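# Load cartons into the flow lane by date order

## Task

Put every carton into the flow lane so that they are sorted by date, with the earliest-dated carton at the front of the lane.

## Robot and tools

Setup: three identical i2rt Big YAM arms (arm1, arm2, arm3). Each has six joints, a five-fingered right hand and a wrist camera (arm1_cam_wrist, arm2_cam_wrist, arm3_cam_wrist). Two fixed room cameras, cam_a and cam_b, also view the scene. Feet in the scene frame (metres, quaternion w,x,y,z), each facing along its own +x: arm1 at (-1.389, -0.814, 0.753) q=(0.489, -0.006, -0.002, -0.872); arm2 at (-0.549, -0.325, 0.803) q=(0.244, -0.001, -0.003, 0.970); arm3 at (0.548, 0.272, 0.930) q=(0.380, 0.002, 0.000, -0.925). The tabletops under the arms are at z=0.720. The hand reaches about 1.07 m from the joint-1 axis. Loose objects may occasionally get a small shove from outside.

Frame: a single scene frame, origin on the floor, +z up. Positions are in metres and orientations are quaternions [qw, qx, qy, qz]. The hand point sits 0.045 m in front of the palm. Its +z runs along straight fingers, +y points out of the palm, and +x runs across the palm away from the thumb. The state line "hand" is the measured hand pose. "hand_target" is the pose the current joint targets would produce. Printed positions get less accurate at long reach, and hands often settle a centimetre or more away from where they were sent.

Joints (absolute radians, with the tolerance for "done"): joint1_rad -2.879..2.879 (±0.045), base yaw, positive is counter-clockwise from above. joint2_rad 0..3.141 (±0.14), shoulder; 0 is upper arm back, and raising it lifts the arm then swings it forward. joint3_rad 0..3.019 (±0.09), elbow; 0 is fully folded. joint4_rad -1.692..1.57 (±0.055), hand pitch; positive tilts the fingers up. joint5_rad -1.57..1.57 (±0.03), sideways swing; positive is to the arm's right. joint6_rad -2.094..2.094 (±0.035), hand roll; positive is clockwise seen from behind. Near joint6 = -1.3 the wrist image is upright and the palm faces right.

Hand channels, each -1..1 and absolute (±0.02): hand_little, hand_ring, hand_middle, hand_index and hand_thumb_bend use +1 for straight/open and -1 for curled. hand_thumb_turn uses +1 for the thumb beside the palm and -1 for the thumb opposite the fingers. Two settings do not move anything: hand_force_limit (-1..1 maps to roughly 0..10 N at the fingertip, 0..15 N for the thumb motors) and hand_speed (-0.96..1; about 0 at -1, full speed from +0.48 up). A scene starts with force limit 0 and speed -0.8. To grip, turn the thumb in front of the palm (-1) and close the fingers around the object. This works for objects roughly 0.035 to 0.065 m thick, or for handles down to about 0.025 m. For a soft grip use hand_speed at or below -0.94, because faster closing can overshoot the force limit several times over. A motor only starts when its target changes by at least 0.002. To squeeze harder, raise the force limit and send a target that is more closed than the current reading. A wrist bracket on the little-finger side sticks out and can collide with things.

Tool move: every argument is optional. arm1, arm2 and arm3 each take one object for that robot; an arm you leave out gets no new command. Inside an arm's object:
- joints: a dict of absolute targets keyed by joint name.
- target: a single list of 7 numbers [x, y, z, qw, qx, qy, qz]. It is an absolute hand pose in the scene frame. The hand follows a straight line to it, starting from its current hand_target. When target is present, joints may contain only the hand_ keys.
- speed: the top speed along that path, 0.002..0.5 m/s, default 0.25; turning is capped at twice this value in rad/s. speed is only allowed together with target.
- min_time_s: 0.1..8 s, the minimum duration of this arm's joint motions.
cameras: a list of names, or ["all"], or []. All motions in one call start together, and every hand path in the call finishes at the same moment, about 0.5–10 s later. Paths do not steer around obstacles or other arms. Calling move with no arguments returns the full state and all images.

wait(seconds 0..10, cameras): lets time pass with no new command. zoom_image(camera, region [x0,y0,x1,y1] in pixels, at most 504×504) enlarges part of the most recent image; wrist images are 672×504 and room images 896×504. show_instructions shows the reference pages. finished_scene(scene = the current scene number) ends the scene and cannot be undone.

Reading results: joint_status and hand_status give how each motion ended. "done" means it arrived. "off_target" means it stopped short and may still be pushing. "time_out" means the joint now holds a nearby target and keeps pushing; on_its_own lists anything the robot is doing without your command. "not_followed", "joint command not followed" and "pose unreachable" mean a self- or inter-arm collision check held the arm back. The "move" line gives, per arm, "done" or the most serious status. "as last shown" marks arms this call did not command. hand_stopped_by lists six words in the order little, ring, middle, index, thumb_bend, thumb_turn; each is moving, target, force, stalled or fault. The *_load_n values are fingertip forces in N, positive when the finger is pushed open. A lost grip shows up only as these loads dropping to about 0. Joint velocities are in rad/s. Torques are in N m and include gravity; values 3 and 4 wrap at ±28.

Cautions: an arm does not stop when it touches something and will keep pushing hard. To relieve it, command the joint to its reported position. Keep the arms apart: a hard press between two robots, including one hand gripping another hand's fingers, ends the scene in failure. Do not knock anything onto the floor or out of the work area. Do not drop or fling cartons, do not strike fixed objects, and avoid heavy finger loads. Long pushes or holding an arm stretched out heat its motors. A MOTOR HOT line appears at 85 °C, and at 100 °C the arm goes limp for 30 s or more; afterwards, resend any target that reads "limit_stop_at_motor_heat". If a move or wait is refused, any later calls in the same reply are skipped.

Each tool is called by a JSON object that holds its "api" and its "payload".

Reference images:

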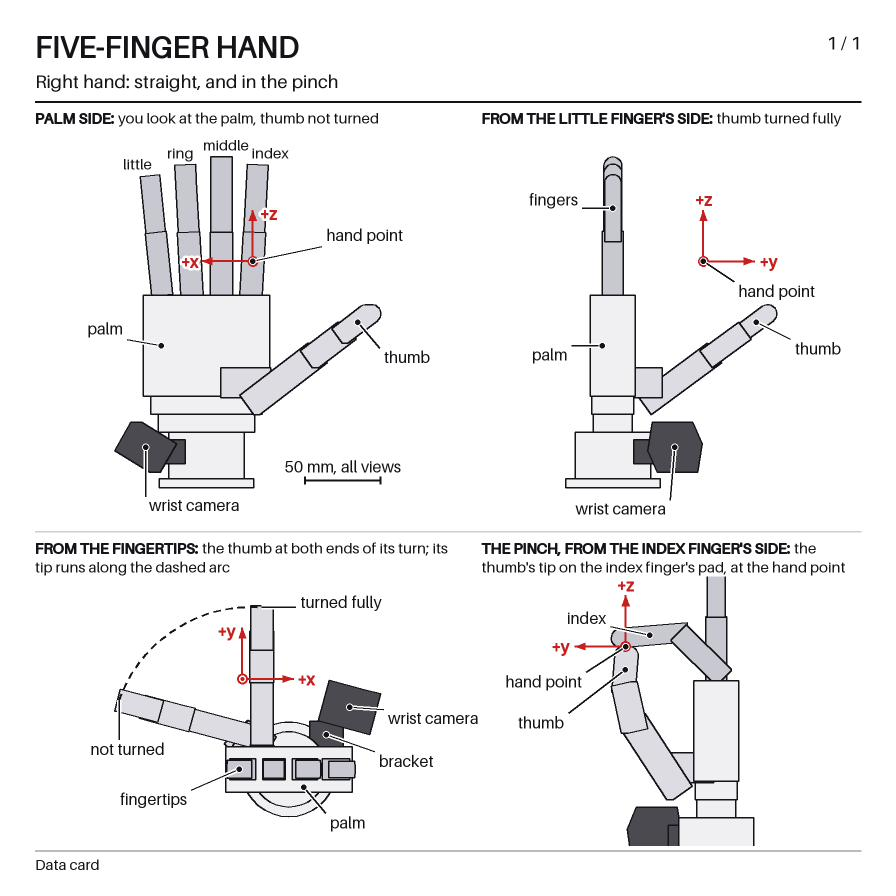

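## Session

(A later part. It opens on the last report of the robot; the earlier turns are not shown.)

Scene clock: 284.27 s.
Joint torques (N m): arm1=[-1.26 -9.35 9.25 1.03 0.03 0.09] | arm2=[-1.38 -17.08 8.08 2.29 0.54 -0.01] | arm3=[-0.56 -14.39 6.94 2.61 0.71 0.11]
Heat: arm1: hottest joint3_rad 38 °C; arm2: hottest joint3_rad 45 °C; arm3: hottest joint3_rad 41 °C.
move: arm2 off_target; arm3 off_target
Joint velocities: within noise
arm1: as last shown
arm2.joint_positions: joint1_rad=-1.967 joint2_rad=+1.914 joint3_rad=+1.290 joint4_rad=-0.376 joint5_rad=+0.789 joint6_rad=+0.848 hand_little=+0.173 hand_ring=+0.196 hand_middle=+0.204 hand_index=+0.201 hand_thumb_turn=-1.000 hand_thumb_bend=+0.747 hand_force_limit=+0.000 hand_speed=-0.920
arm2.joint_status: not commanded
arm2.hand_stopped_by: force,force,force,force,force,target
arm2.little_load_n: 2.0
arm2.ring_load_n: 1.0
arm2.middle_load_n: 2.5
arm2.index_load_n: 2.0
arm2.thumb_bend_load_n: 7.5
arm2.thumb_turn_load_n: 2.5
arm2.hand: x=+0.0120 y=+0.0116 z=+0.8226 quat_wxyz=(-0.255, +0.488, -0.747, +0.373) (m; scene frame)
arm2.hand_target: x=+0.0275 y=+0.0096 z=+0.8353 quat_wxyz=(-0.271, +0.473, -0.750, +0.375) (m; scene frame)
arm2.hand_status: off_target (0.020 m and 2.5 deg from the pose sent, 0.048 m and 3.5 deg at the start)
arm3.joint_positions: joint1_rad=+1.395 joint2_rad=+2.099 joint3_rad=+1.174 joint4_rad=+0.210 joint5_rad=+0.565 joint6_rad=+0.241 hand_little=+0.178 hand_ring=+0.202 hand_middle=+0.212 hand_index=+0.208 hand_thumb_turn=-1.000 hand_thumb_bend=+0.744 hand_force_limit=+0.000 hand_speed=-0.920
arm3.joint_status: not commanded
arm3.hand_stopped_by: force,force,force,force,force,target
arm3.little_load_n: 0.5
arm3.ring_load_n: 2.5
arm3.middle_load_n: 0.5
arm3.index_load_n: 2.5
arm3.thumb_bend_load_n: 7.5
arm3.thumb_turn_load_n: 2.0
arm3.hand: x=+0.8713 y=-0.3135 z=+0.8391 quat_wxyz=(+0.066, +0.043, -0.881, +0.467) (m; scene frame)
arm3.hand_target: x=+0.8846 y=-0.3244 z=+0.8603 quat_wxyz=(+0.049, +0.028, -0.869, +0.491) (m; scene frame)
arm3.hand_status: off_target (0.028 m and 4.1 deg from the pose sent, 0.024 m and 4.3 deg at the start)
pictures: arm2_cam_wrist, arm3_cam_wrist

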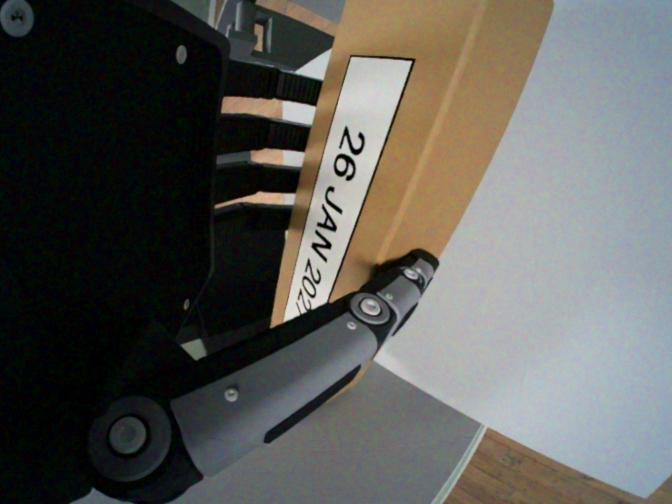

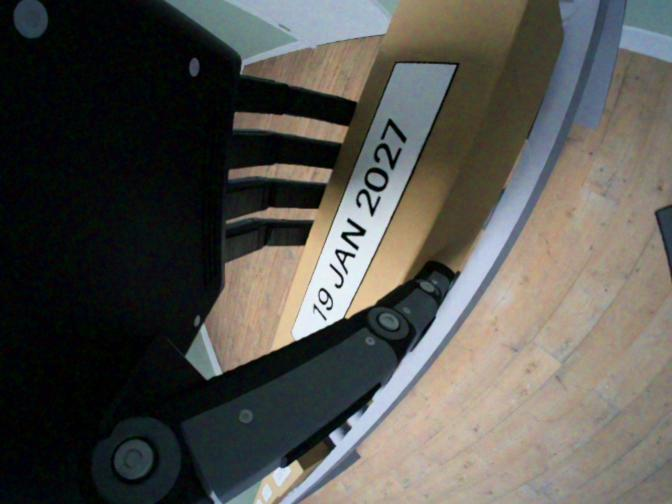

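{"api": "move", "payload": {"arm3": {"target": [0.885, -0.325, 0.835, 0.0494, 0.0279, -0.869, 0.4916], "speed": 0.05}, "arm2": {"target": [0.027, 0.010, 0.805, -0.2708, 0.4731, -0.7505, 0.3746], "speed": 0.06}, "cameras": ["arm3_cam_wrist"]}}

{"api": "move", "payload": {"arm3": {"target": [0.885, -0.325, 0.815, 0.0494, 0.0279, -0.869, 0.4916], "speed": 0.04}, "arm2": {"target": [0.027, 0.010, 0.790, -0.2708, 0.4731, -0.7505, 0.3746], "speed": 0.03}, "cameras": ["arm3_cam_wrist", "arm2_cam_wrist"]}}

Scene clock: 287.07 s.
Joint torques (N m): arm1=[-1.26 -9.35 9.25 1.05 0.03 0.1] | arm2=[-1.32 -17.49 7.76 2.29 0.55 0.01] | arm3=[-0.56 -14.62 6.78 2.59 0.64 0.11]
Heat: arm1: hottest joint3_rad 38 °C; arm2: hottest joint3_rad 45 °C; arm3: hottest joint3_rad 41 °C.
move: arm2 off_target; arm3 off_target
Joint velocities: within noise
arm1.joint_positions: joint1_rad=+0.310 joint2_rad=+1.010 joint3_rad=+0.911 joint4_rad=-0.392 joint5_rad=-0.202 joint6_rad=-0.213 hand_little=+0.700 hand_ring=+0.700 hand_middle=+0.700 hand_index=+0.700 hand_thumb_turn=-1.000 hand_thumb_bend=+1.000 hand_force_limit=+0.000 hand_speed=-0.800
arm1.joint_status: not commanded
arm1.hand_stopped_by: target,target,target,target,target,target
arm1.little_load_n: 0.0
arm1.ring_load_n: 0.0
arm1.middle_load_n: 0.0
arm1.index_load_n: 0.0
arm1.thumb_bend_load_n: 0.0
arm1.thumb_turn_load_n: 0.0
arm1.hand: x=-1.4411 y=-1.2686 z=+1.0265 quat_wxyz=(+0.033, +0.043, -0.852, +0.521) (m; scene frame)
arm1.hand_target: x=-1.4439 y=-1.2633 z=+1.0231 quat_wxyz=(+0.032, +0.032, -0.854, +0.518) (m; scene frame)
arm1.hand_status: not commanded
arm2.joint_positions: joint1_rad=-1.967 joint2_rad=+1.961 joint3_rad=+1.265 joint4_rad=-0.308 joint5_rad=+0.789 joint6_rad=+0.848 hand_little=+0.173 hand_ring=+0.196 hand_middle=+0.204 hand_index=+0.201 hand_thumb_turn=-1.000 hand_thumb_bend=+0.747 hand_force_limit=+0.000 hand_speed=-0.920
arm2.joint_status: not commanded
arm2.hand_stopped_by: force,force,force,force,force,target
arm2.little_load_n: 2.0
arm2.ring_load_n: 1.0
arm2.middle_load_n: 3.0
arm2.index_load_n: 2.0
arm2.thumb_bend_load_n: 7.5
arm2.thumb_turn_load_n: 2.5
arm2.hand: x=+0.0106 y=+0.0105 z=+0.7915 quat_wxyz=(-0.254, +0.489, -0.747, +0.373) (m; scene frame)
arm2.hand_target: x=+0.0265 y=+0.0096 z=+0.8052 quat_wxyz=(-0.271, +0.473, -0.750, +0.375) (m; scene frame)
arm2.hand_status: off_target (0.021 m and 2.7 deg from the pose sent, 0.023 m and 2.5 deg at the start)
arm3.joint_positions: joint1_rad=+1.395 joint2_rad=+2.154 joint3_rad=+1.174 joint4_rad=+0.261 joint5_rad=+0.566 joint6_rad=+0.242 hand_little=+0.178 hand_ring=+0.202 hand_middle=+0.212 hand_index=+0.208 hand_thumb_turn=-1.000 hand_thumb_bend=+0.744 hand_force_limit=+0.000 hand_speed=-0.920
arm3.joint_status: not commanded
arm3.hand_stopped_by: force,force,force,force,force,target
arm3.little_load_n: 0.5
arm3.ring_load_n: 2.5
arm3.middle_load_n: 0.5
arm3.index_load_n: 2.5
arm3.thumb_bend_load_n: 7.5
arm3.thumb_turn_load_n: 2.0
arm3.hand: x=+0.8702 y=-0.3117 z=+0.8122 quat_wxyz=(+0.068, +0.044, -0.881, +0.466) (m; scene frame)
arm3.hand_target: x=+0.8846 y=-0.3244 z=+0.8355 quat_wxyz=(+0.049, +0.028, -0.869, +0.491) (m; scene frame)
arm3.hand_status: off_target (0.030 m and 4.3 deg from the pose sent, 0.018 m and 4.1 deg at the start)
pictures: arm3_cam_wrist

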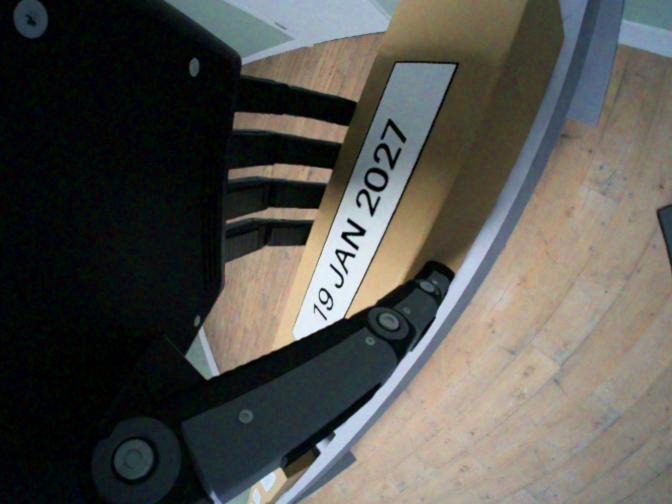

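Scene clock: 288.13 s.
Joint torques (N m): arm1=[-1.26 -9.35 9.26 1.01 0.02 0.09] | arm2=[-1.26 -16.32 7.2 2.36 0.52 0.05] | arm3=[-0.85 -13.39 7.06 2.36 0.52 0.11]
Heat: arm1: hottest joint3_rad 39 °C; arm2: hottest joint3_rad 44 °C; arm3: hottest joint3_rad 41 °C.
move: arm2 off_target; arm3 off_target
Joint velocities: within noise
arm1: as last shown
arm2.joint_positions: joint1_rad=-1.967 joint2_rad=+1.971 joint3_rad=+1.264 joint4_rad=-0.276 joint5_rad=+0.789 joint6_rad=+0.842 hand_little=+0.173 hand_ring=+0.196 hand_middle=+0.204 hand_index=+0.201 hand_thumb_turn=-1.000 hand_thumb_bend=+0.747 hand_force_limit=+0.000 hand_speed=-0.920
arm2.joint_status: not commanded
arm2.hand_stopped_by: force,force,force,force,force,target
arm2.little_load_n: 1.0
arm2.ring_load_n: 0.5
arm2.middle_load_n: 2.5
arm2.index_load_n: 2.5
arm2.thumb_bend_load_n: 7.5
arm2.thumb_turn_load_n: 2.0
arm2.hand: x=+0.0145 y=+0.0134 z=+0.7888 quat_wxyz=(-0.262, +0.486, -0.746, +0.373) (m; scene frame)
arm2.hand_target: x=+0.0267 y=+0.0097 z=+0.7902 quat_wxyz=(-0.271, +0.473, -0.750, +0.375) (m; scene frame)
arm2.hand_status: off_target (0.013 m and 1.9 deg from the pose sent, 0.016 m and 2.7 deg at the start)
arm3.joint_positions: joint1_rad=+1.396 joint2_rad=+2.178 joint3_rad=+1.174 joint4_rad=+0.306 joint5_rad=+0.569 joint6_rad=+0.242 hand_little=+0.178 hand_ring=+0.202 hand_middle=+0.212 hand_index=+0.208 hand_thumb_turn=-1.000 hand_thumb_bend=+0.744 hand_force_limit=+0.000 hand_speed=-0.920
arm3.joint_status: not commanded
arm3.hand_stopped_by: force,force,force,force,force,target
arm3.little_load_n: 2.5
arm3.ring_load_n: 2.0
arm3.middle_load_n: 0.0
arm3.index_load_n: 4.0
arm3.thumb_bend_load_n: 8.5
arm3.thumb_turn_load_n: 0.5
arm3.hand: x=+0.8720 y=-0.3143 z=+0.8041 quat_wxyz=(+0.064, +0.040, -0.877, +0.474) (m; scene frame)
arm3.hand_target: x=+0.8848 y=-0.3245 z=+0.8154 quat_wxyz=(+0.049, +0.028, -0.869, +0.491) (m; scene frame)
arm3.hand_status: off_target (0.020 m and 3.1 deg from the pose sent, 0.020 m and 4.3 deg at the start)
pictures: arm2_cam_wrist, arm3_cam_wrist

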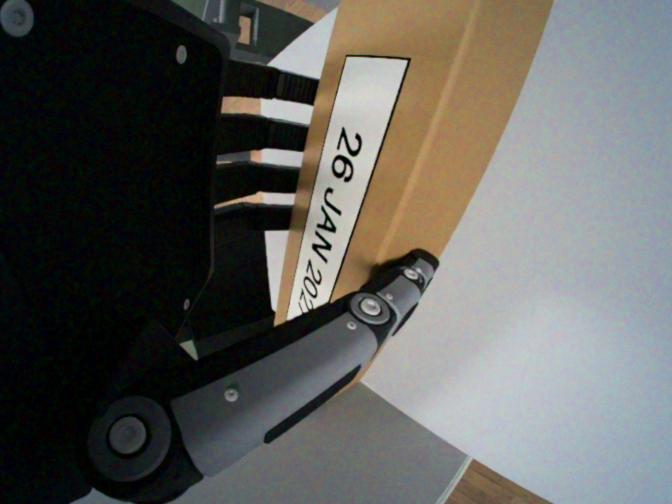

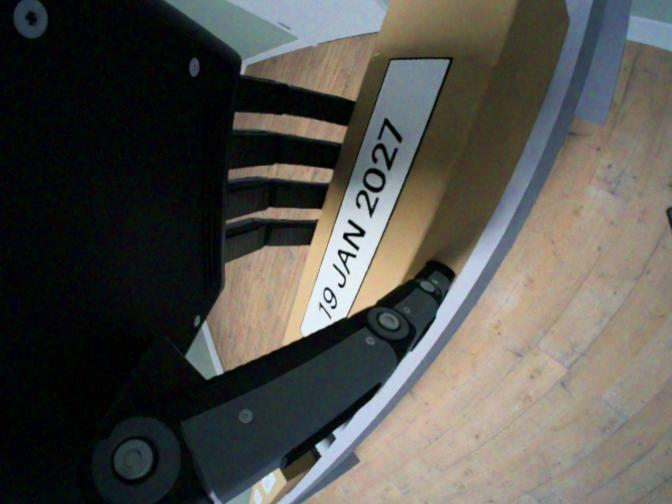

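{"api": "zoom_image", "payload": {"camera": "arm3_cam_wrist", "region": [420, 0, 672, 300]}}

{"api": "zoom_image", "payload": {"camera": "arm3_cam_wrist", "region": [200, 300, 420, 504]}}

Scaled by 1.680 from the camera's 672x504 image, which has a finer 960x720 frame.

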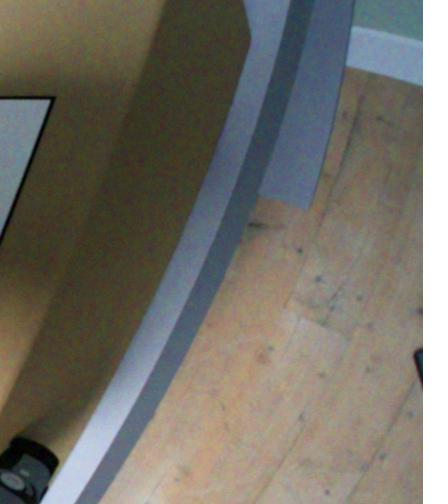

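Scaled by 2.291 from the camera's 672x504 image, which has a finer 960x720 frame.

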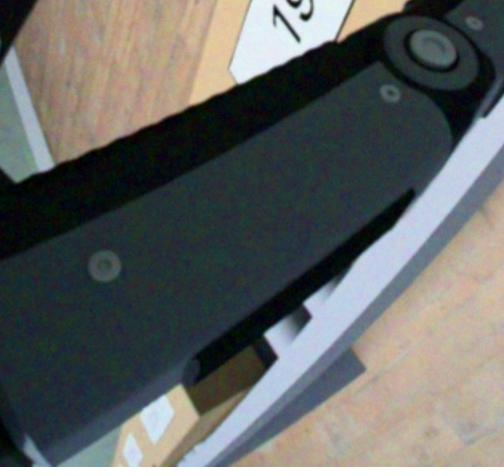

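{"api": "move", "payload": {"arm3": {"target": [0.885, -0.325, 0.85, 0.0494, 0.0279, -0.869, 0.4916], "speed": 0.06}, "arm2": {"target": [0.027, 0.010, 0.779, -0.2708, 0.4731, -0.7505, 0.3746], "speed": 0.03}, "cameras": ["arm3_cam_wrist", "arm2_cam_wrist"]}}

Scene clock: 291.27 s.
Joint torques (N m): arm1=[-1.32 -9.41 9.26 1.02 0.03 0.09] | arm2=[-1.26 -15.15 6.95 2.43 0.39 0.11] | arm3=[-0.62 -16.79 6.63 1.43 0.52 0.1]
Heat: arm1: hottest joint3_rad 39 °C; arm2: hottest joint3_rad 44 °C; arm3: hottest joint3_rad 40 °C.
move: arm2 off_target; arm3 off_target
Joint velocities: within noise
arm1: as last shown
arm2.joint_positions: joint1_rad=-1.967 joint2_rad=+1.974 joint3_rad=+1.261 joint4_rad=-0.252 joint5_rad=+0.793 joint6_rad=+0.837 hand_little=+0.173 hand_ring=+0.196 hand_middle=+0.204 hand_index=+0.201 hand_thumb_turn=-1.000 hand_thumb_bend=+0.747 hand_force_limit=+0.000 hand_speed=-0.920
arm2.joint_status: not commanded
arm2.hand_stopped_by: force,force,force,force,force,target
arm2.little_load_n: 1.5
arm2.ring_load_n: 1.0
arm2.middle_load_n: 2.0
arm2.index_load_n: 2.5
arm2.thumb_bend_load_n: 8.0
arm2.thumb_turn_load_n: 1.5
arm2.hand: x=+0.0169 y=+0.0144 z=+0.7882 quat_wxyz=(-0.268, +0.483, -0.745, +0.374) (m; scene frame)
arm2.hand_target: x=+0.0265 y=+0.0097 z=+0.7792 quat_wxyz=(-0.271, +0.473, -0.750, +0.374) (m; scene frame)
arm2.hand_status: off_target (0.014 m and 1.4 deg from the pose sent, 0.016 m and 1.9 deg at the start)
arm3.joint_positions: joint1_rad=+1.396 joint2_rad=+2.154 joint3_rad=+1.174 joint4_rad=+0.266 joint5_rad=+0.569 joint6_rad=+0.242 hand_little=+0.178 hand_ring=+0.202 hand_middle=+0.212 hand_index=+0.208 hand_thumb_turn=-1.000 hand_thumb_bend=+0.744 hand_force_limit=+0.000 hand_speed=-0.920
arm3.joint_status: not commanded
arm3.hand_stopped_by: force,force,force,force,force,target
arm3.little_load_n: 1.5
arm3.ring_load_n: 1.5
arm3.middle_load_n: 0.0
arm3.index_load_n: 4.0
arm3.thumb_bend_load_n: 8.5
arm3.thumb_turn_load_n: 1.5
arm3.hand: x=+0.8709 y=-0.3127 z=+0.8135 quat_wxyz=(+0.067, +0.043, -0.880, +0.468) (m; scene frame)
arm3.hand_target: x=+0.8848 y=-0.3247 z=+0.8497 quat_wxyz=(+0.049, +0.028, -0.869, +0.492) (m; scene frame)
arm3.hand_status: off_target (0.041 m and 3.9 deg from the pose sent, 0.049 m and 3.1 deg at the start)
pictures: arm2_cam_wrist, arm3_cam_wrist

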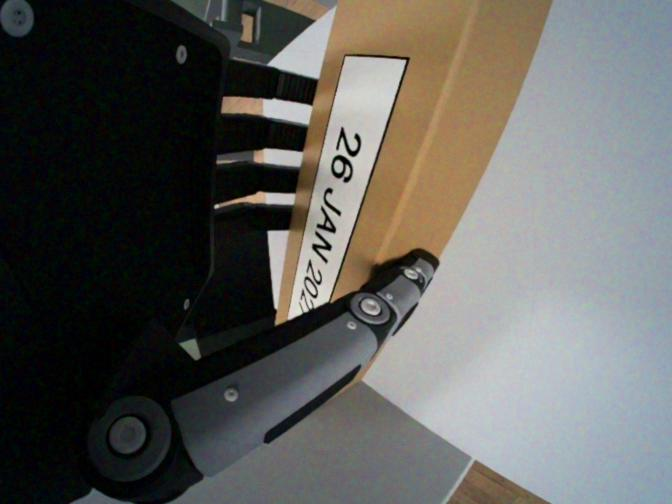

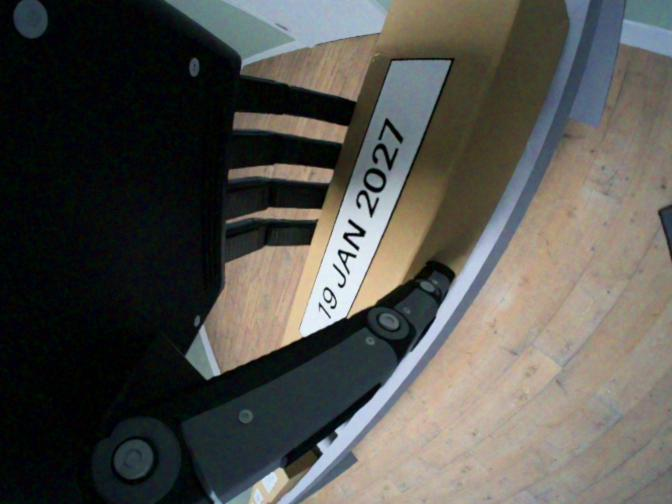

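{"api": "move", "payload": {"arm3": {"target": [0.885, -0.338, 0.862, 0.0494, 0.0279, -0.869, 0.4916], "speed": 0.05}, "arm2": {"joints": {"hand_thumb_bend": 1, "hand_little": 0.7, "hand_ring": 0.7, "hand_middle": 0.7, "hand_index": 0.7, "hand_speed": -0.8}}, "cameras": ["arm3_cam_wrist"]}}

Scene clock: 292.90 s.
Joint torques (N m): arm1=[-1.32 -9.35 9.25 1.03 0.03 0.09] | arm2=[-1.32 -15.21 6.99 1.94 0.38 0.1] | arm3=[-1.79 -16.85 9.25 1.42 0.42 0]
Heat: arm1: hottest joint3_rad 39 °C; arm2: hottest joint3_rad 44 °C; arm3: hottest joint3_rad 40 °C.
move: arm2 done; arm3 off_target
Joint velocities: within noise
arm1: as last shown
arm2.joint_positions: joint1_rad=-1.967 joint2_rad=+1.975 joint3_rad=+1.261 joint4_rad=-0.239 joint5_rad=+0.793 joint6_rad=+0.837 hand_little=+0.700 hand_ring=+0.700 hand_middle=+0.700 hand_index=+0.700 hand_thumb_turn=-1.000 hand_thumb_bend=+1.000 hand_force_limit=+0.000 hand_speed=-0.800
arm2.joint_status: all done
arm2.hand_stopped_by: target,target,target,target,target,target
arm2.little_load_n: 0.0
arm2.ring_load_n: -0.5
arm2.middle_load_n: 0.0
arm2.index_load_n: 0.0
arm2.thumb_bend_load_n: 0.0
arm2.thumb_turn_load_n: 0.0
arm2.hand: x=+0.0190 y=+0.0161 z=+0.7892 quat_wxyz=(-0.273, +0.481, -0.745, +0.374) (m; scene frame)
arm2.hand_target: x=+0.0265 y=+0.0097 z=+0.7792 quat_wxyz=(-0.271, +0.473, -0.750, +0.375) (m; scene frame)
arm2.hand_status: not commanded
arm3.joint_positions: joint1_rad=+1.396 joint2_rad=+2.144 joint3_rad=+1.174 joint4_rad=+0.231 joint5_rad=+0.561 joint6_rad=+0.242 hand_little=+0.178 hand_ring=+0.202 hand_middle=+0.212 hand_index=+0.208 hand_thumb_turn=-1.000 hand_thumb_bend=+0.744 hand_force_limit=+0.000 hand_speed=-0.920
arm3.joint_status: not commanded
arm3.hand_stopped_by: force,force,force,force,force,target
arm3.little_load_n: 1.5
arm3.ring_load_n: 1.5
arm3.middle_load_n: 0.0
arm3.index_load_n: 4.0
arm3.thumb_bend_load_n: 8.5
arm3.thumb_turn_load_n: 2.0
arm3.hand: x=+0.8694 y=-0.3081 z=+0.8138 quat_wxyz=(+0.070, +0.048, -0.885, +0.458) (m; scene frame)
arm3.hand_target: x=+0.8838 y=-0.3362 z=+0.8626 quat_wxyz=(+0.049, +0.028, -0.869, +0.492) (m; scene frame)
arm3.hand_status: off_target (0.059 m and 5.4 deg from the pose sent, 0.057 m and 4.0 deg at the start)
pictures: arm3_cam_wrist

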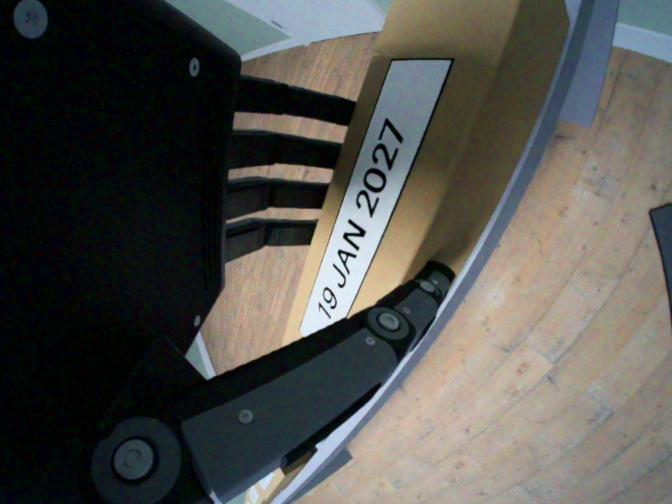

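{"api": "move", "payload": {"arm3": {"target": [0.885, -0.345, 0.885, 0.0494, 0.0279, -0.869, 0.4916], "speed": 0.06}, "arm2": {"target": [0.025, 0.012, 0.93, -0.2708, 0.4731, -0.7505, 0.3746], "speed": 0.15}, "cameras": ["arm3_cam_wrist", "arm2_cam_wrist"]}}

Scene clock: 294.80 s.
Joint torques (N m): arm1=[-1.26 -9.41 9.25 1.03 0.03 0.09] | arm2=[-0.79 -17.08 10.74 1.06 0.52 0.11] | arm3=[-1.96 -16.79 10.81 1.36 0.42 -0.04]
Heat: arm1: hottest joint3_rad 39 °C; arm2: hottest joint3_rad 44 °C; arm3: hottest joint3_rad 41 °C.
move: arm2 off_target; arm3 off_target
Joint velocities: within noise
arm1: as last shown
arm2.joint_positions: joint1_rad=-1.967 joint2_rad=+1.804 joint3_rad=+1.370 joint4_rad=-0.571 joint5_rad=+0.793 joint6_rad=+0.839 hand_little=+0.700 hand_ring=+0.700 hand_middle=+0.700 hand_index=+0.700 hand_thumb_turn=-1.000 hand_thumb_bend=+1.000 hand_force_limit=+0.000 hand_speed=-0.800
arm2.joint_status: not commanded
arm2.hand_stopped_by: target,target,target,target,target,target
arm2.little_load_n: 0.0
arm2.ring_load_n: 0.0
arm2.middle_load_n: 0.0
arm2.index_load_n: 0.0
arm2.thumb_bend_load_n: 0.0
arm2.thumb_turn_load_n: 0.0
arm2.hand: x=+0.0098 y=+0.0084 z=+0.9035 quat_wxyz=(-0.251, +0.492, -0.744, +0.376) (m; scene frame)
arm2.hand_target: x=+0.0242 y=+0.0114 z=+0.9303 quat_wxyz=(-0.271, +0.473, -0.750, +0.375) (m; scene frame)
arm2.hand_status: off_target (0.031 m and 3.2 deg from the pose sent, 0.141 m and 1.1 deg at the start)
arm3.joint_positions: joint1_rad=+1.391 joint2_rad=+2.104 joint3_rad=+1.176 joint4_rad=+0.178 joint5_rad=+0.556 joint6_rad=+0.242 hand_little=+0.178 hand_ring=+0.202 hand_middle=+0.212 hand_index=+0.208 hand_thumb_turn=-1.000 hand_thumb_bend=+0.744 hand_force_limit=+0.000 hand_speed=-0.920
arm3.joint_status: not commanded
arm3.hand_stopped_by: force,force,force,force,force,target
arm3.little_load_n: 1.5
arm3.ring_load_n: 1.5
arm3.middle_load_n: 0.0
arm3.index_load_n: 4.0
arm3.thumb_bend_load_n: 8.5
arm3.thumb_turn_load_n: 2.0
arm3.hand: x=+0.8668 y=-0.3086 z=+0.8311 quat_wxyz=(+0.072, +0.049, -0.887, +0.453) (m; scene frame)
arm3.hand_target: x=+0.8831 y=-0.3421 z=+0.8862 quat_wxyz=(+0.049, +0.028, -0.869, +0.492) (m; scene frame)
arm3.hand_status: off_target (0.068 m and 6.0 deg from the pose sent, 0.082 m and 5.4 deg at the start)
pictures: arm2_cam_wrist, arm3_cam_wrist

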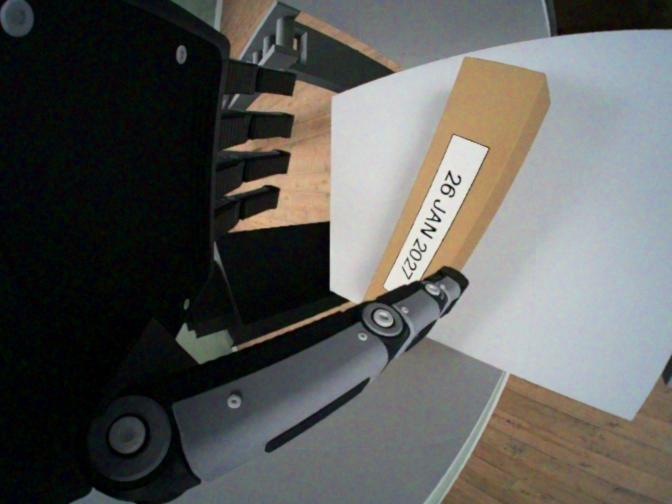

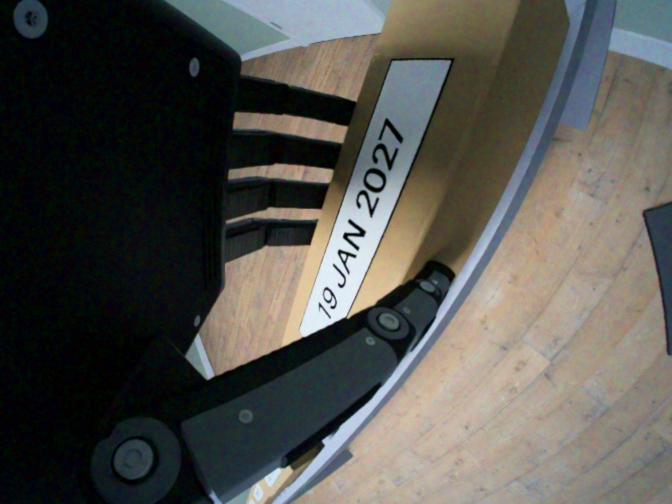

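{"api": "move", "payload": {"arm3": {"target": [0.885, -0.37, 0.92, 0.0494, 0.0279, -0.869, 0.4916], "speed": 0.08}, "arm2": {"target": [-0.18, 0.01, 0.97, -0.2515, 0.4832, -0.7440, 0.3872], "speed": 0.15}, "cameras": []}}

{"api": "move", "payload": {"arm3": {"target": [0.885, -0.342, 0.86, 0.0494, 0.0279, -0.869, 0.4916], "speed": 0.06}, "arm2": {"joints": {"joint1_rad": -1.34, "joint2_rad": 1.42, "joint3_rad": 1.07, "joint4_rad": -0.40, "joint5_rad": 0.618, "joint6_rad": 0.521}, "min_time_s": 2}, "cameras": ["arm3_cam_wrist"]}}

Scene clock: 298.27 s.
Joint torques (N m): arm1=[-1.32 -9.29 9.25 1.03 0.02 0.09] | arm2=[1.14 -11.93 7.99 0.57 0.69 0.1] | arm3=[-1.96 -17.08 11.86 1.39 0.4 -0.2]
Heat: arm1: hottest joint3_rad 39 °C; arm2: hottest joint3_rad 43 °C; arm3: hottest joint3_rad 41 °C.
move: arm2 off_target; arm3 off_target
Joint velocities: within noise
arm1: as last shown
arm1.middle_load_n: -0.5
arm2.joint_positions: joint1_rad=-1.687 joint2_rad=+1.487 joint3_rad=+1.155 joint4_rad=-1.011 joint5_rad=+0.934 joint6_rad=+1.256 hand_little=+0.700 hand_ring=+0.700 hand_middle=+0.700 hand_index=+0.700 hand_thumb_turn=-1.000 hand_thumb_bend=+1.000 hand_force_limit=+0.000 hand_speed=-0.800
arm2.joint_status: not commanded
arm2.hand_stopped_by: target,target,target,target,target,target
arm2.little_load_n: 0.0
arm2.ring_load_n: 0.0
arm2.middle_load_n: 0.0
arm2.index_load_n: 0.0
arm2.thumb_bend_load_n: -0.5
arm2.thumb_turn_load_n: 0.0
arm2.hand: x=-0.1767 y=+0.0040 z=+0.9611 quat_wxyz=(-0.241, +0.486, -0.744, +0.391) (m; scene frame)
arm2.hand_target: x=-0.1800 y=+0.0099 z=+0.9698 quat_wxyz=(-0.251, +0.483, -0.744, +0.387) (m; scene frame)
arm2.hand_status: off_target (0.011 m and 1.3 deg from the pose sent, 0.201 m and 1.6 deg at the start)
arm3.joint_positions: joint1_rad=+1.368 joint2_rad=+2.080 joint3_rad=+1.251 joint4_rad=+0.082 joint5_rad=+0.539 joint6_rad=+0.242 hand_little=+0.178 hand_ring=+0.202 hand_middle=+0.212 hand_index=+0.208 hand_thumb_turn=-1.000 hand_thumb_bend=+0.744 hand_force_limit=+0.000 hand_speed=-0.920
arm3.joint_status: not commanded
arm3.hand_stopped_by: force,force,force,force,force,target
arm3.little_load_n: 1.5
arm3.ring_load_n: 1.5
arm3.middle_load_n: 0.0
arm3.index_load_n: 4.0
arm3.thumb_bend_load_n: 8.5
arm3.thumb_turn_load_n: 1.5
arm3.hand: x=+0.8689 y=-0.3337 z=+0.8613 quat_wxyz=(+0.069, +0.042, -0.889, +0.451) (m; scene frame)
arm3.hand_target: x=+0.8830 y=-0.3668 z=+0.9212 quat_wxyz=(+0.050, +0.028, -0.869, +0.492) (m; scene frame)
arm3.hand_status: off_target (0.071 m and 5.9 deg from the pose sent, 0.109 m and 6.0 deg at the start)
pictures: none
No camera images: "cameras" was empty.

Scene clock: 301.03 s.
Joint torques (N m): arm1=[-1.32 -9.41 9.24 1.02 0.03 0.09] | arm2=[0.97 -12.57 8.01 2.24 0.18 -0.09] | arm3=[-0.62 -15.21 7.23 2.54 0.67 -0.01]
Heat: arm1: hottest joint3_rad 39 °C; arm2: hottest joint3_rad 43 °C; arm3: hottest joint3_rad 40 °C.
move: arm2 done; arm3 off_target
Joint velocities: within noise
arm1: as last shown
arm1.middle_load_n: 0.0
arm2.joint_positions: joint1_rad=-1.352 joint2_rad=+1.438 joint3_rad=+1.069 joint4_rad=-0.414 joint5_rad=+0.621 joint6_rad=+0.533 hand_little=+0.700 hand_ring=+0.700 hand_middle=+0.700 hand_index=+0.700 hand_thumb_turn=-1.000 hand_thumb_bend=+1.000 hand_force_limit=+0.000 hand_speed=-0.800
arm2.joint_status: all done
arm2.hand_stopped_by: target,target,target,target,target,target
arm2.little_load_n: 0.0
arm2.ring_load_n: 0.0
arm2.middle_load_n: 0.0
arm2.index_load_n: 0.0
arm2.thumb_bend_load_n: 0.0
arm2.thumb_turn_load_n: 0.0
arm2.hand: x=-0.3338 y=+0.1925 z=+0.9711 quat_wxyz=(-0.402, +0.761, -0.453, +0.233) (m; scene frame)
arm2.hand_target: x=-0.3401 y=+0.1972 z=+0.9835 quat_wxyz=(-0.416, +0.759, -0.446, +0.228) (m; scene frame)
arm2.hand_status: not commanded
arm3.joint_positions: joint1_rad=+1.379 joint2_rad=+2.128 joint3_rad=+1.218 joint4_rad=+0.194 joint5_rad=+0.552 joint6_rad=+0.242 hand_little=+0.178 hand_ring=+0.202 hand_middle=+0.212 hand_index=+0.208 hand_thumb_turn=-1.000 hand_thumb_bend=+0.744 hand_force_limit=+0.000 hand_speed=-0.920
arm3.joint_status: not commanded
arm3.hand_stopped_by: force,force,force,force,force,target
arm3.little_load_n: 1.5
arm3.ring_load_n: 1.5
arm3.middle_load_n: 0.0
arm3.index_load_n: 4.0
arm3.thumb_bend_load_n: 8.5
arm3.thumb_turn_load_n: 2.0
arm3.hand: x=+0.8716 y=-0.3284 z=+0.8346 quat_wxyz=(+0.065, +0.039, -0.882, +0.465) (m; scene frame)
arm3.hand_target: x=+0.8846 y=-0.3413 z=+0.8603 quat_wxyz=(+0.049, +0.028, -0.869, +0.491) (m; scene frame)
arm3.hand_status: off_target (0.032 m and 4.1 deg from the pose sent, 0.018 m and 5.8 deg at the start)
pictures: arm3_cam_wrist

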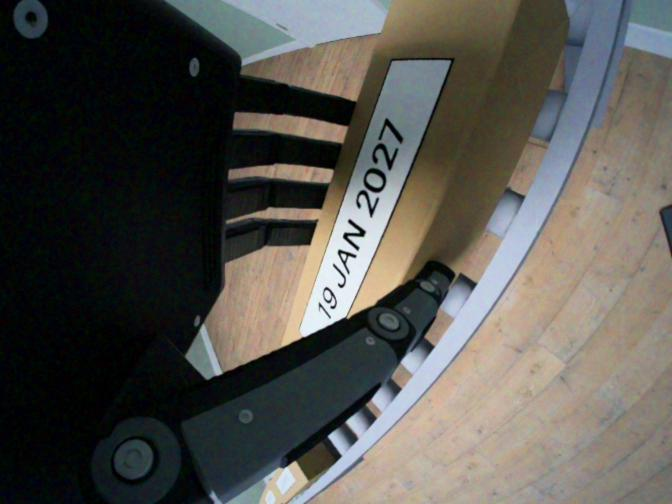

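{"api": "zoom_image", "payload": {"camera": "arm3_cam_wrist", "region": [420, 0, 672, 300]}}

Scaled by 1.680 from the camera's 672x504 image, which has a finer 960x720 frame.

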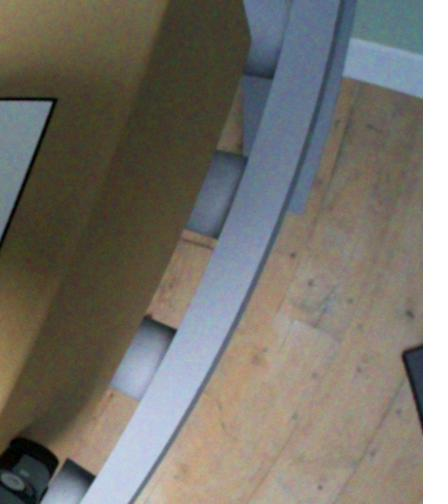

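{"api": "move", "payload": {"arm3": {"target": [0.885, -0.342, 0.833, 0.0494, 0.0279, -0.869, 0.4916], "speed": 0.05}, "arm2": {"joints": {"joint1_rad": -1.044, "joint2_rad": 1.38, "joint3_rad": 1.0, "joint4_rad": -0.30, "joint5_rad": 0, "joint6_rad": 0}, "min_time_s": 2}, "cameras": ["arm3_cam_wrist"]}}

{"api": "move", "payload": {"arm3": {"target": [0.885, -0.341, 0.808, 0.0494, 0.0279, -0.869, 0.4916], "speed": 0.04}, "cameras": ["arm3_cam_wrist"]}}

Scene clock: 304.50 s.
Joint torques (N m): arm1=[-1.26 -9.41 9.25 1.06 0.03 0.09] | arm2=[1.03 -12.04 8.08 2.45 -0.11 -0.04] | arm3=[-0.62 -15.03 7.09 2.56 0.68 -0.02]
Heat: arm1: hottest joint3_rad 39 °C; arm2: hottest joint3_rad 43 °C; arm3: hottest joint3_rad 40 °C.
move: arm2 done; arm3 off_target
Joint velocities: within noise
arm1: as last shown
arm1.little_load_n: -0.5
arm1.thumb_turn_load_n: 0.5
arm2.joint_positions: joint1_rad=-1.057 joint2_rad=+1.399 joint3_rad=+0.999 joint4_rad=-0.316 joint5_rad=+0.003 joint6_rad=+0.012 hand_little=+0.700 hand_ring=+0.700 hand_middle=+0.700 hand_index=+0.700 hand_thumb_turn=-1.000 hand_thumb_bend=+1.000 hand_force_limit=+0.000 hand_speed=-0.800
arm2.joint_status: all done
arm2.hand_stopped_by: target,target,target,target,target,target
arm2.little_load_n: 0.0
arm2.ring_load_n: 0.0
arm2.middle_load_n: 0.0
arm2.index_load_n: 0.0
arm2.thumb_bend_load_n: 0.0
arm2.thumb_turn_load_n: 0.0
arm2.hand: x=-0.5913 y=+0.2127 z=+0.9514 quat_wxyz=(-0.418, +0.909, +0.004, -0.003) (m; scene frame)
arm2.hand_target: x=-0.5983 y=+0.2149 z=+0.9640 quat_wxyz=(-0.433, +0.901, +0.016, -0.005) (m; scene frame)
arm2.hand_status: not commanded
arm3.joint_positions: joint1_rad=+1.379 joint2_rad=+2.182 joint3_rad=+1.218 joint4_rad=+0.247 joint5_rad=+0.552 joint6_rad=+0.242 hand_little=+0.178 hand_ring=+0.202 hand_middle=+0.212 hand_index=+0.208 hand_thumb_turn=-1.000 hand_thumb_bend=+0.744 hand_force_limit=+0.000 hand_speed=-0.920
arm3.joint_status: not commanded
arm3.hand_stopped_by: force,force,force,force,force,target
arm3.little_load_n: 1.5
arm3.ring_load_n: 1.5
arm3.middle_load_n: 0.0
arm3.index_load_n: 4.0
arm3.thumb_bend_load_n: 8.5
arm3.thumb_turn_load_n: 1.5
arm3.hand: x=+0.8706 y=-0.3268 z=+0.8077 quat_wxyz=(+0.065, +0.039, -0.882, +0.464) (m; scene frame)
arm3.hand_target: x=+0.8845 y=-0.3412 z=+0.8333 quat_wxyz=(+0.049, +0.028, -0.869, +0.491) (m; scene frame)
arm3.hand_status: off_target (0.033 m and 4.1 deg from the pose sent, 0.019 m and 4.1 deg at the start)
pictures: arm3_cam_wrist

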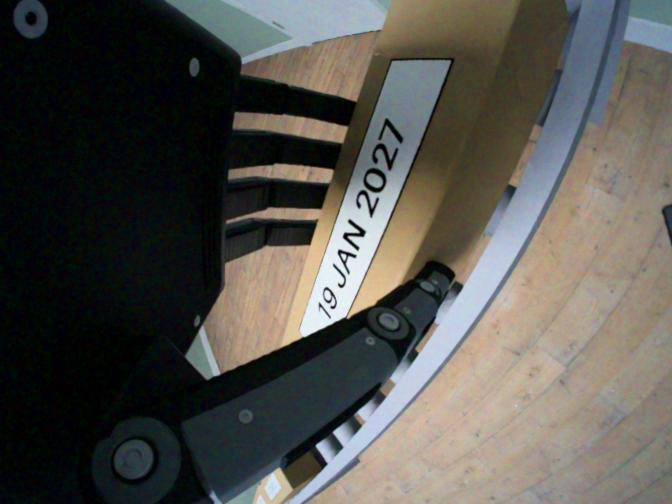

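Scene clock: 305.67 s.
Joint torques (N m): arm1=[-1.32 -9.35 9.25 1.02 0.03 0.09] | arm2=[1.03 -12.04 8.06 2.44 -0.1 -0.07] | arm3=[-0.5 -14.8 7.16 2.59 0.52 0]
Heat: arm1: hottest joint3_rad 39 °C; arm2: hottest joint3_rad 43 °C; arm3: hottest joint3_rad 40 °C.
move: arm3 off_target
Joint velocities: within noise
arm1.joint_positions: joint1_rad=+0.310 joint2_rad=+1.010 joint3_rad=+0.911 joint4_rad=-0.392 joint5_rad=-0.202 joint6_rad=-0.213 hand_little=+0.700 hand_ring=+0.700 hand_middle=+0.700 hand_index=+0.700 hand_thumb_turn=-1.000 hand_thumb_bend=+1.000 hand_force_limit=+0.000 hand_speed=-0.800
arm1.joint_status: not commanded
arm1.hand_stopped_by: target,target,target,target,target,target
arm1.little_load_n: 0.0
arm1.ring_load_n: 0.0
arm1.middle_load_n: 0.0
arm1.index_load_n: 0.0
arm1.thumb_bend_load_n: 0.0
arm1.thumb_turn_load_n: 0.0
arm1.hand: x=-1.4411 y=-1.2686 z=+1.0265 quat_wxyz=(+0.033, +0.043, -0.852, +0.521) (m; scene frame)
arm1.hand_target: x=-1.4439 y=-1.2633 z=+1.0231 quat_wxyz=(+0.032, +0.032, -0.854, +0.518) (m; scene frame)
arm1.hand_status: not commanded
arm2: as last shown
arm2.joint_positions: joint1_rad=-1.057 joint2_rad=+1.399 joint3_rad=+0.999 joint4_rad=-0.316 joint5_rad=+0.003 joint6_rad=+0.011 hand_little=+0.700 hand_ring=+0.700 hand_middle=+0.700 hand_index=+0.700 hand_thumb_turn=-1.000 hand_thumb_bend=+1.000 hand_force_limit=+0.000 hand_speed=-0.800
arm2.middle_load_n: -0.5
arm2.hand: x=-0.5912 y=+0.2127 z=+0.9514 quat_wxyz=(-0.418, +0.909, +0.004, -0.003) (m; scene frame)
arm3.joint_positions: joint1_rad=+1.380 joint2_rad=+2.224 joint3_rad=+1.218 joint4_rad=+0.294 joint5_rad=+0.556 joint6_rad=+0.241 hand_little=+0.178 hand_ring=+0.201 hand_middle=+0.212 hand_index=+0.208 hand_thumb_turn=-1.000 hand_thumb_bend=+0.744 hand_force_limit=+0.000 hand_speed=-0.920
arm3.joint_status: not commanded
arm3.hand_stopped_by: force,force,force,force,force,target
arm3.little_load_n: 1.5
arm3.ring_load_n: 1.0
arm3.middle_load_n: 0.0
arm3.index_load_n: 4.5
arm3.thumb_bend_load_n: 8.5
arm3.thumb_turn_load_n: 2.0
arm3.hand: x=+0.8697 y=-0.3258 z=+0.7881 quat_wxyz=(+0.066, +0.038, -0.881, +0.467) (m; scene frame)
arm3.hand_target: x=+0.8845 y=-0.3402 z=+0.8086 quat_wxyz=(+0.049, +0.028, -0.869, +0.491) (m; scene frame)
arm3.hand_status: off_target (0.029 m and 3.9 deg from the pose sent, 0.020 m and 4.1 deg at the start)
pictures: arm3_cam_wrist

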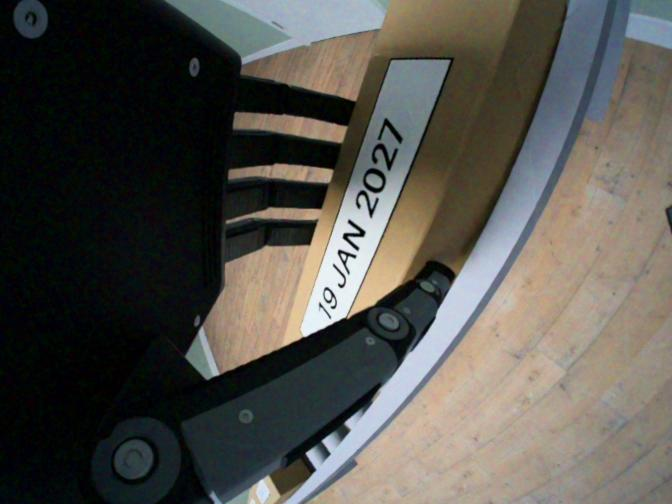

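{"api": "move", "payload": {"arm3": {"target": [0.885, -0.341, 0.790, 0.0494, 0.0279, -0.869, 0.4916], "speed": 0.03}, "cameras": ["arm3_cam_wrist"]}}

{"api": "zoom_image", "payload": {"camera": "arm3_cam_wrist", "region": [420, 0, 672, 300]}}

Scene clock: 306.97 s.
Joint torques (N m): arm1=[-1.32 -9.35 9.25 1.05 0.03 0.09] | arm2=[0.97 -12.1 8.09 2.44 -0.11 -0.08] | arm3=[-1.32 -13.1 7.79 2.32 0.46 -0.01]
Heat: arm1: hottest joint3_rad 39 °C; arm2: hottest joint3_rad 42 °C; arm3: hottest joint3_rad 40 °C.
move: arm3 off_target
Joint velocities: within noise
arm1, arm2: as last shown
arm3.joint_positions: joint1_rad=+1.388 joint2_rad=+2.242 joint3_rad=+1.218 joint4_rad=+0.335 joint5_rad=+0.558 joint6_rad=+0.241 hand_little=+0.178 hand_ring=+0.201 hand_middle=+0.212 hand_index=+0.208 hand_thumb_turn=-1.000 hand_thumb_bend=+0.744 hand_force_limit=+0.000 hand_speed=-0.920
arm3.joint_status: not commanded
arm3.hand_stopped_by: force,force,force,force,force,target
arm3.little_load_n: 1.0
arm3.ring_load_n: 0.0
arm3.middle_load_n: 0.0
arm3.index_load_n: 4.0
arm3.thumb_bend_load_n: 8.5
arm3.thumb_turn_load_n: 2.0
arm3.hand: x=+0.8760 y=-0.3263 z=+0.7833 quat_wxyz=(+0.059, +0.038, -0.877, +0.476) (m; scene frame)
arm3.hand_target: x=+0.8846 y=-0.3403 z=+0.7903 quat_wxyz=(+0.049, +0.028, -0.869, +0.491) (m; scene frame)
arm3.hand_status: off_target (0.018 m and 2.6 deg from the pose sent, 0.022 m and 3.9 deg at the start)
pictures: arm3_cam_wrist

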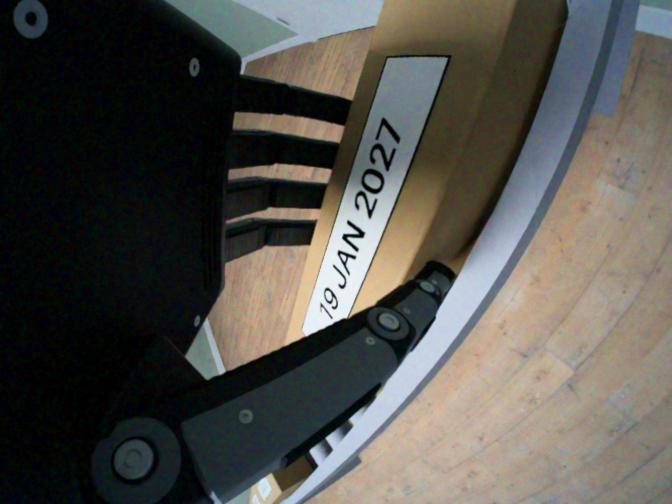

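Scaled by 1.680 from the camera's 672x504 image, which has a finer 960x720 frame.

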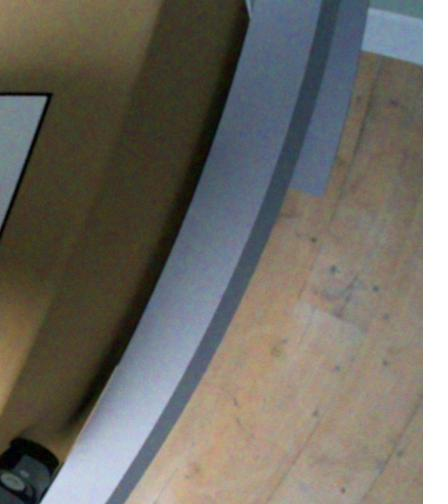

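{"api": "move", "payload": {"arm3": {"target": [1.0, -0.335, 0.785, 0.0494, 0.0279, -0.869, 0.4916], "speed": 0.06}, "cameras": ["arm3_cam_wrist"]}}

Scene clock: 309.87 s.
Joint torques (N m): arm1=[-1.32 -9.35 9.25 1.03 0.03 0.09] | arm2=[1.08 -12.16 8.06 2.43 -0.11 -0.07] | arm3=[-0.97 -15.03 9.78 0.92 0.65 0.06]
Heat: arm1: hottest joint3_rad 39 °C; arm2: hottest joint3_rad 42 °C; arm3: hottest joint3_rad 40 °C.
move: arm3 off_target
Joint velocities: within noise
arm1, arm2: as last shown
arm1.index_load_n: -0.5
arm2.middle_load_n: 0.0
arm3.joint_positions: joint1_rad=+1.538 joint2_rad=+2.357 joint3_rad=+1.459 joint4_rad=+0.159 joint5_rad=+0.674 joint6_rad=+0.352 hand_little=+0.178 hand_ring=+0.201 hand_middle=+0.212 hand_index=+0.208 hand_thumb_turn=-1.000 hand_thumb_bend=+0.744 hand_force_limit=+0.000 hand_speed=-0.920
arm3.joint_status: not commanded
arm3.hand_stopped_by: force,force,force,force,force,target
arm3.little_load_n: 2.0
arm3.ring_load_n: 0.5
arm3.middle_load_n: 0.0
arm3.index_load_n: 4.0
arm3.thumb_bend_load_n: 8.5
arm3.thumb_turn_load_n: 1.5
arm3.hand: x=+0.9870 y=-0.3234 z=+0.7759 quat_wxyz=(+0.057, +0.038, -0.873, +0.483) (m; scene frame)
arm3.hand_target: x=+0.9996 y=-0.3344 z=+0.7856 quat_wxyz=(+0.049, +0.028, -0.869, +0.492) (m; scene frame)
arm3.hand_status: off_target (0.020 m and 1.8 deg from the pose sent, 0.124 m and 2.6 deg at the start)
pictures: arm3_cam_wrist

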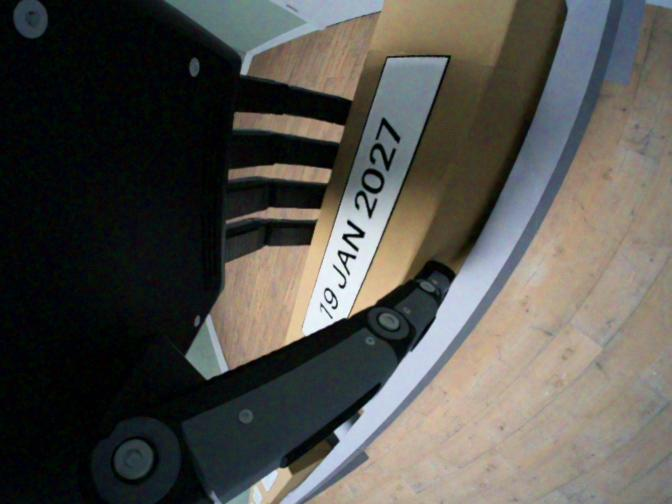

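Slid nicely. Release.

{"api": "move", "payload": {"arm3": {"joints": {"hand_thumb_bend": 1, "hand_little": 0.7, "hand_ring": 0.7, "hand_middle": 0.7, "hand_index": 0.7, "hand_speed": -0.8}}, "cameras": ["cam_b", "arm3_cam_wrist"]}}

Scene clock: 311.40 s.
Joint torques (N m): arm1=[-1.26 -9.35 9.25 1.05 0.03 0.09] | arm2=[1.03 -11.99 8.08 2.43 -0.11 -0.08] | arm3=[-1.14 -15.21 9.74 1.06 0.58 0.06]
Heat: arm1: hottest joint3_rad 39 °C; arm2: hottest joint3_rad 42 °C; arm3: hottest joint3_rad 40 °C.
move: arm3 done
Joint velocities: within noise
arm1, arm2: as last shown
arm1.index_load_n: 0.0
arm3.joint_positions: joint1_rad=+1.538 joint2_rad=+2.358 joint3_rad=+1.459 joint4_rad=+0.157 joint5_rad=+0.676 joint6_rad=+0.353 hand_little=+0.700 hand_ring=+0.700 hand_middle=+0.700 hand_index=+0.700 hand_thumb_turn=-1.000 hand_thumb_bend=+1.000 hand_force_limit=+0.000 hand_speed=-0.800
arm3.joint_status: all done
arm3.hand_stopped_by: target,target,target,target,target,target
arm3.little_load_n: 0.0
arm3.ring_load_n: 0.0
arm3.middle_load_n: 0.0
arm3.index_load_n: 0.0
arm3.thumb_bend_load_n: 0.0
arm3.thumb_turn_load_n: 0.5
arm3.hand: x=+0.9865 y=-0.3229 z=+0.7751 quat_wxyz=(+0.059, +0.038, -0.873, +0.482) (m; scene frame)
arm3.hand_target: x=+0.9996 y=-0.3344 z=+0.7855 quat_wxyz=(+0.049, +0.028, -0.869, +0.492) (m; scene frame)
arm3.hand_status: not commanded
pictures: arm3_cam_wrist, cam_b

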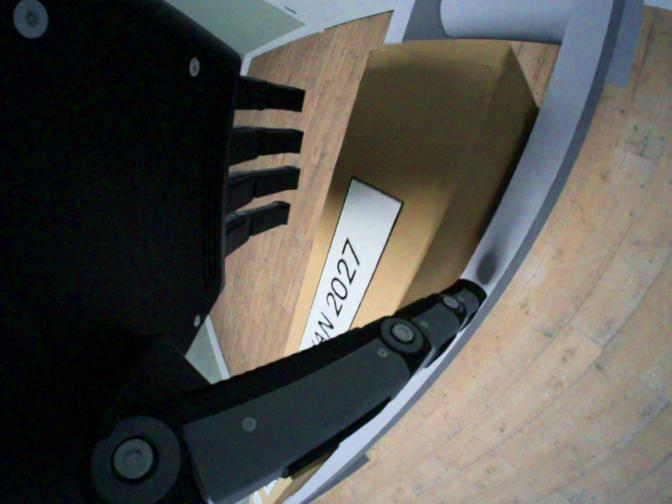

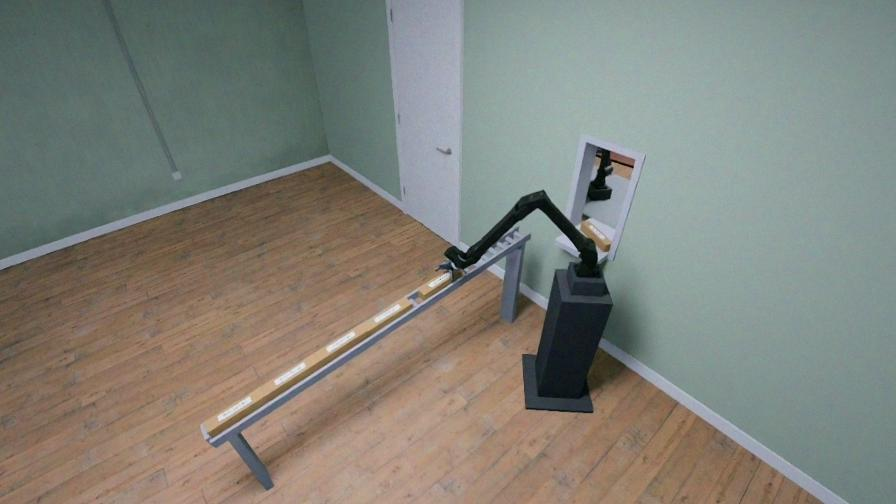

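{"api": "move", "payload": {"arm3": {"target": [1.0, -0.334, 0.90, 0.0, 0.0, -0.8871, 0.4617], "speed": 0.15}, "cameras": ["cam_b", "arm3_cam_wrist"]}}

Scene clock: 313.03 s.
Joint torques (N m): arm1=[-1.26 -9.41 9.25 1.03 0.03 0.09] | arm2=[0.97 -11.99 8.08 2.44 -0.11 -0.08] | arm3=[-1.79 -16.5 9.36 0.96 0.28 0.12]
Heat: arm1: hottest joint3_rad 39 °C; arm2: hottest joint3_rad 41 °C; arm3: hottest joint3_rad 40 °C.
move: arm3 off_target
Joint velocities: within noise
arm1, arm2: as last shown
arm3.joint_positions: joint1_rad=+1.515 joint2_rad=+2.153 joint3_rad=+1.459 joint4_rad=-0.082 joint5_rad=+0.575 joint6_rad=+0.446 hand_little=+0.700 hand_ring=+0.700 hand_middle=+0.700 hand_index=+0.700 hand_thumb_turn=-1.000 hand_thumb_bend=+1.000 hand_force_limit=+0.000 hand_speed=-0.800
arm3.joint_status: not commanded
arm3.hand_stopped_by: target,target,target,target,target,target
arm3.little_load_n: 0.0
arm3.ring_load_n: 0.0
arm3.middle_load_n: 0.0
arm3.index_load_n: 0.0
arm3.thumb_bend_load_n: 0.0
arm3.thumb_turn_load_n: 0.0
arm3.hand: x=+0.9941 y=-0.3237 z=+0.8806 quat_wxyz=(+0.012, +0.014, -0.891, +0.453) (m; scene frame)
arm3.hand_target: x=+0.9997 y=-0.3337 z=+0.9003 quat_wxyz=(+0.000, +0.000, -0.887, +0.462) (m; scene frame)
arm3.hand_status: off_target (0.023 m and 2.3 deg from the pose sent, 0.126 m and 8.5 deg at the start)
pictures: arm3_cam_wrist, cam_b

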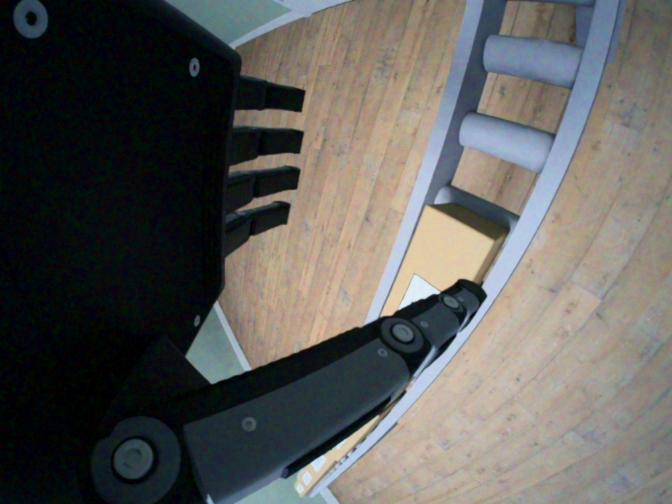

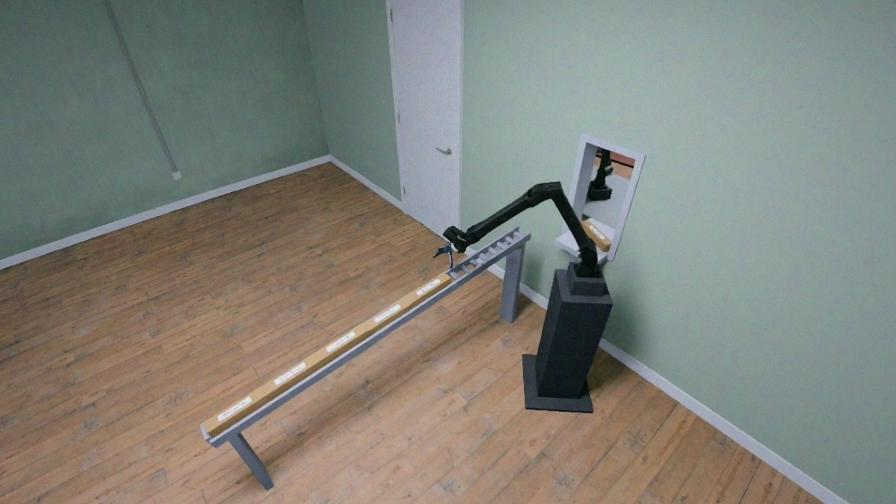

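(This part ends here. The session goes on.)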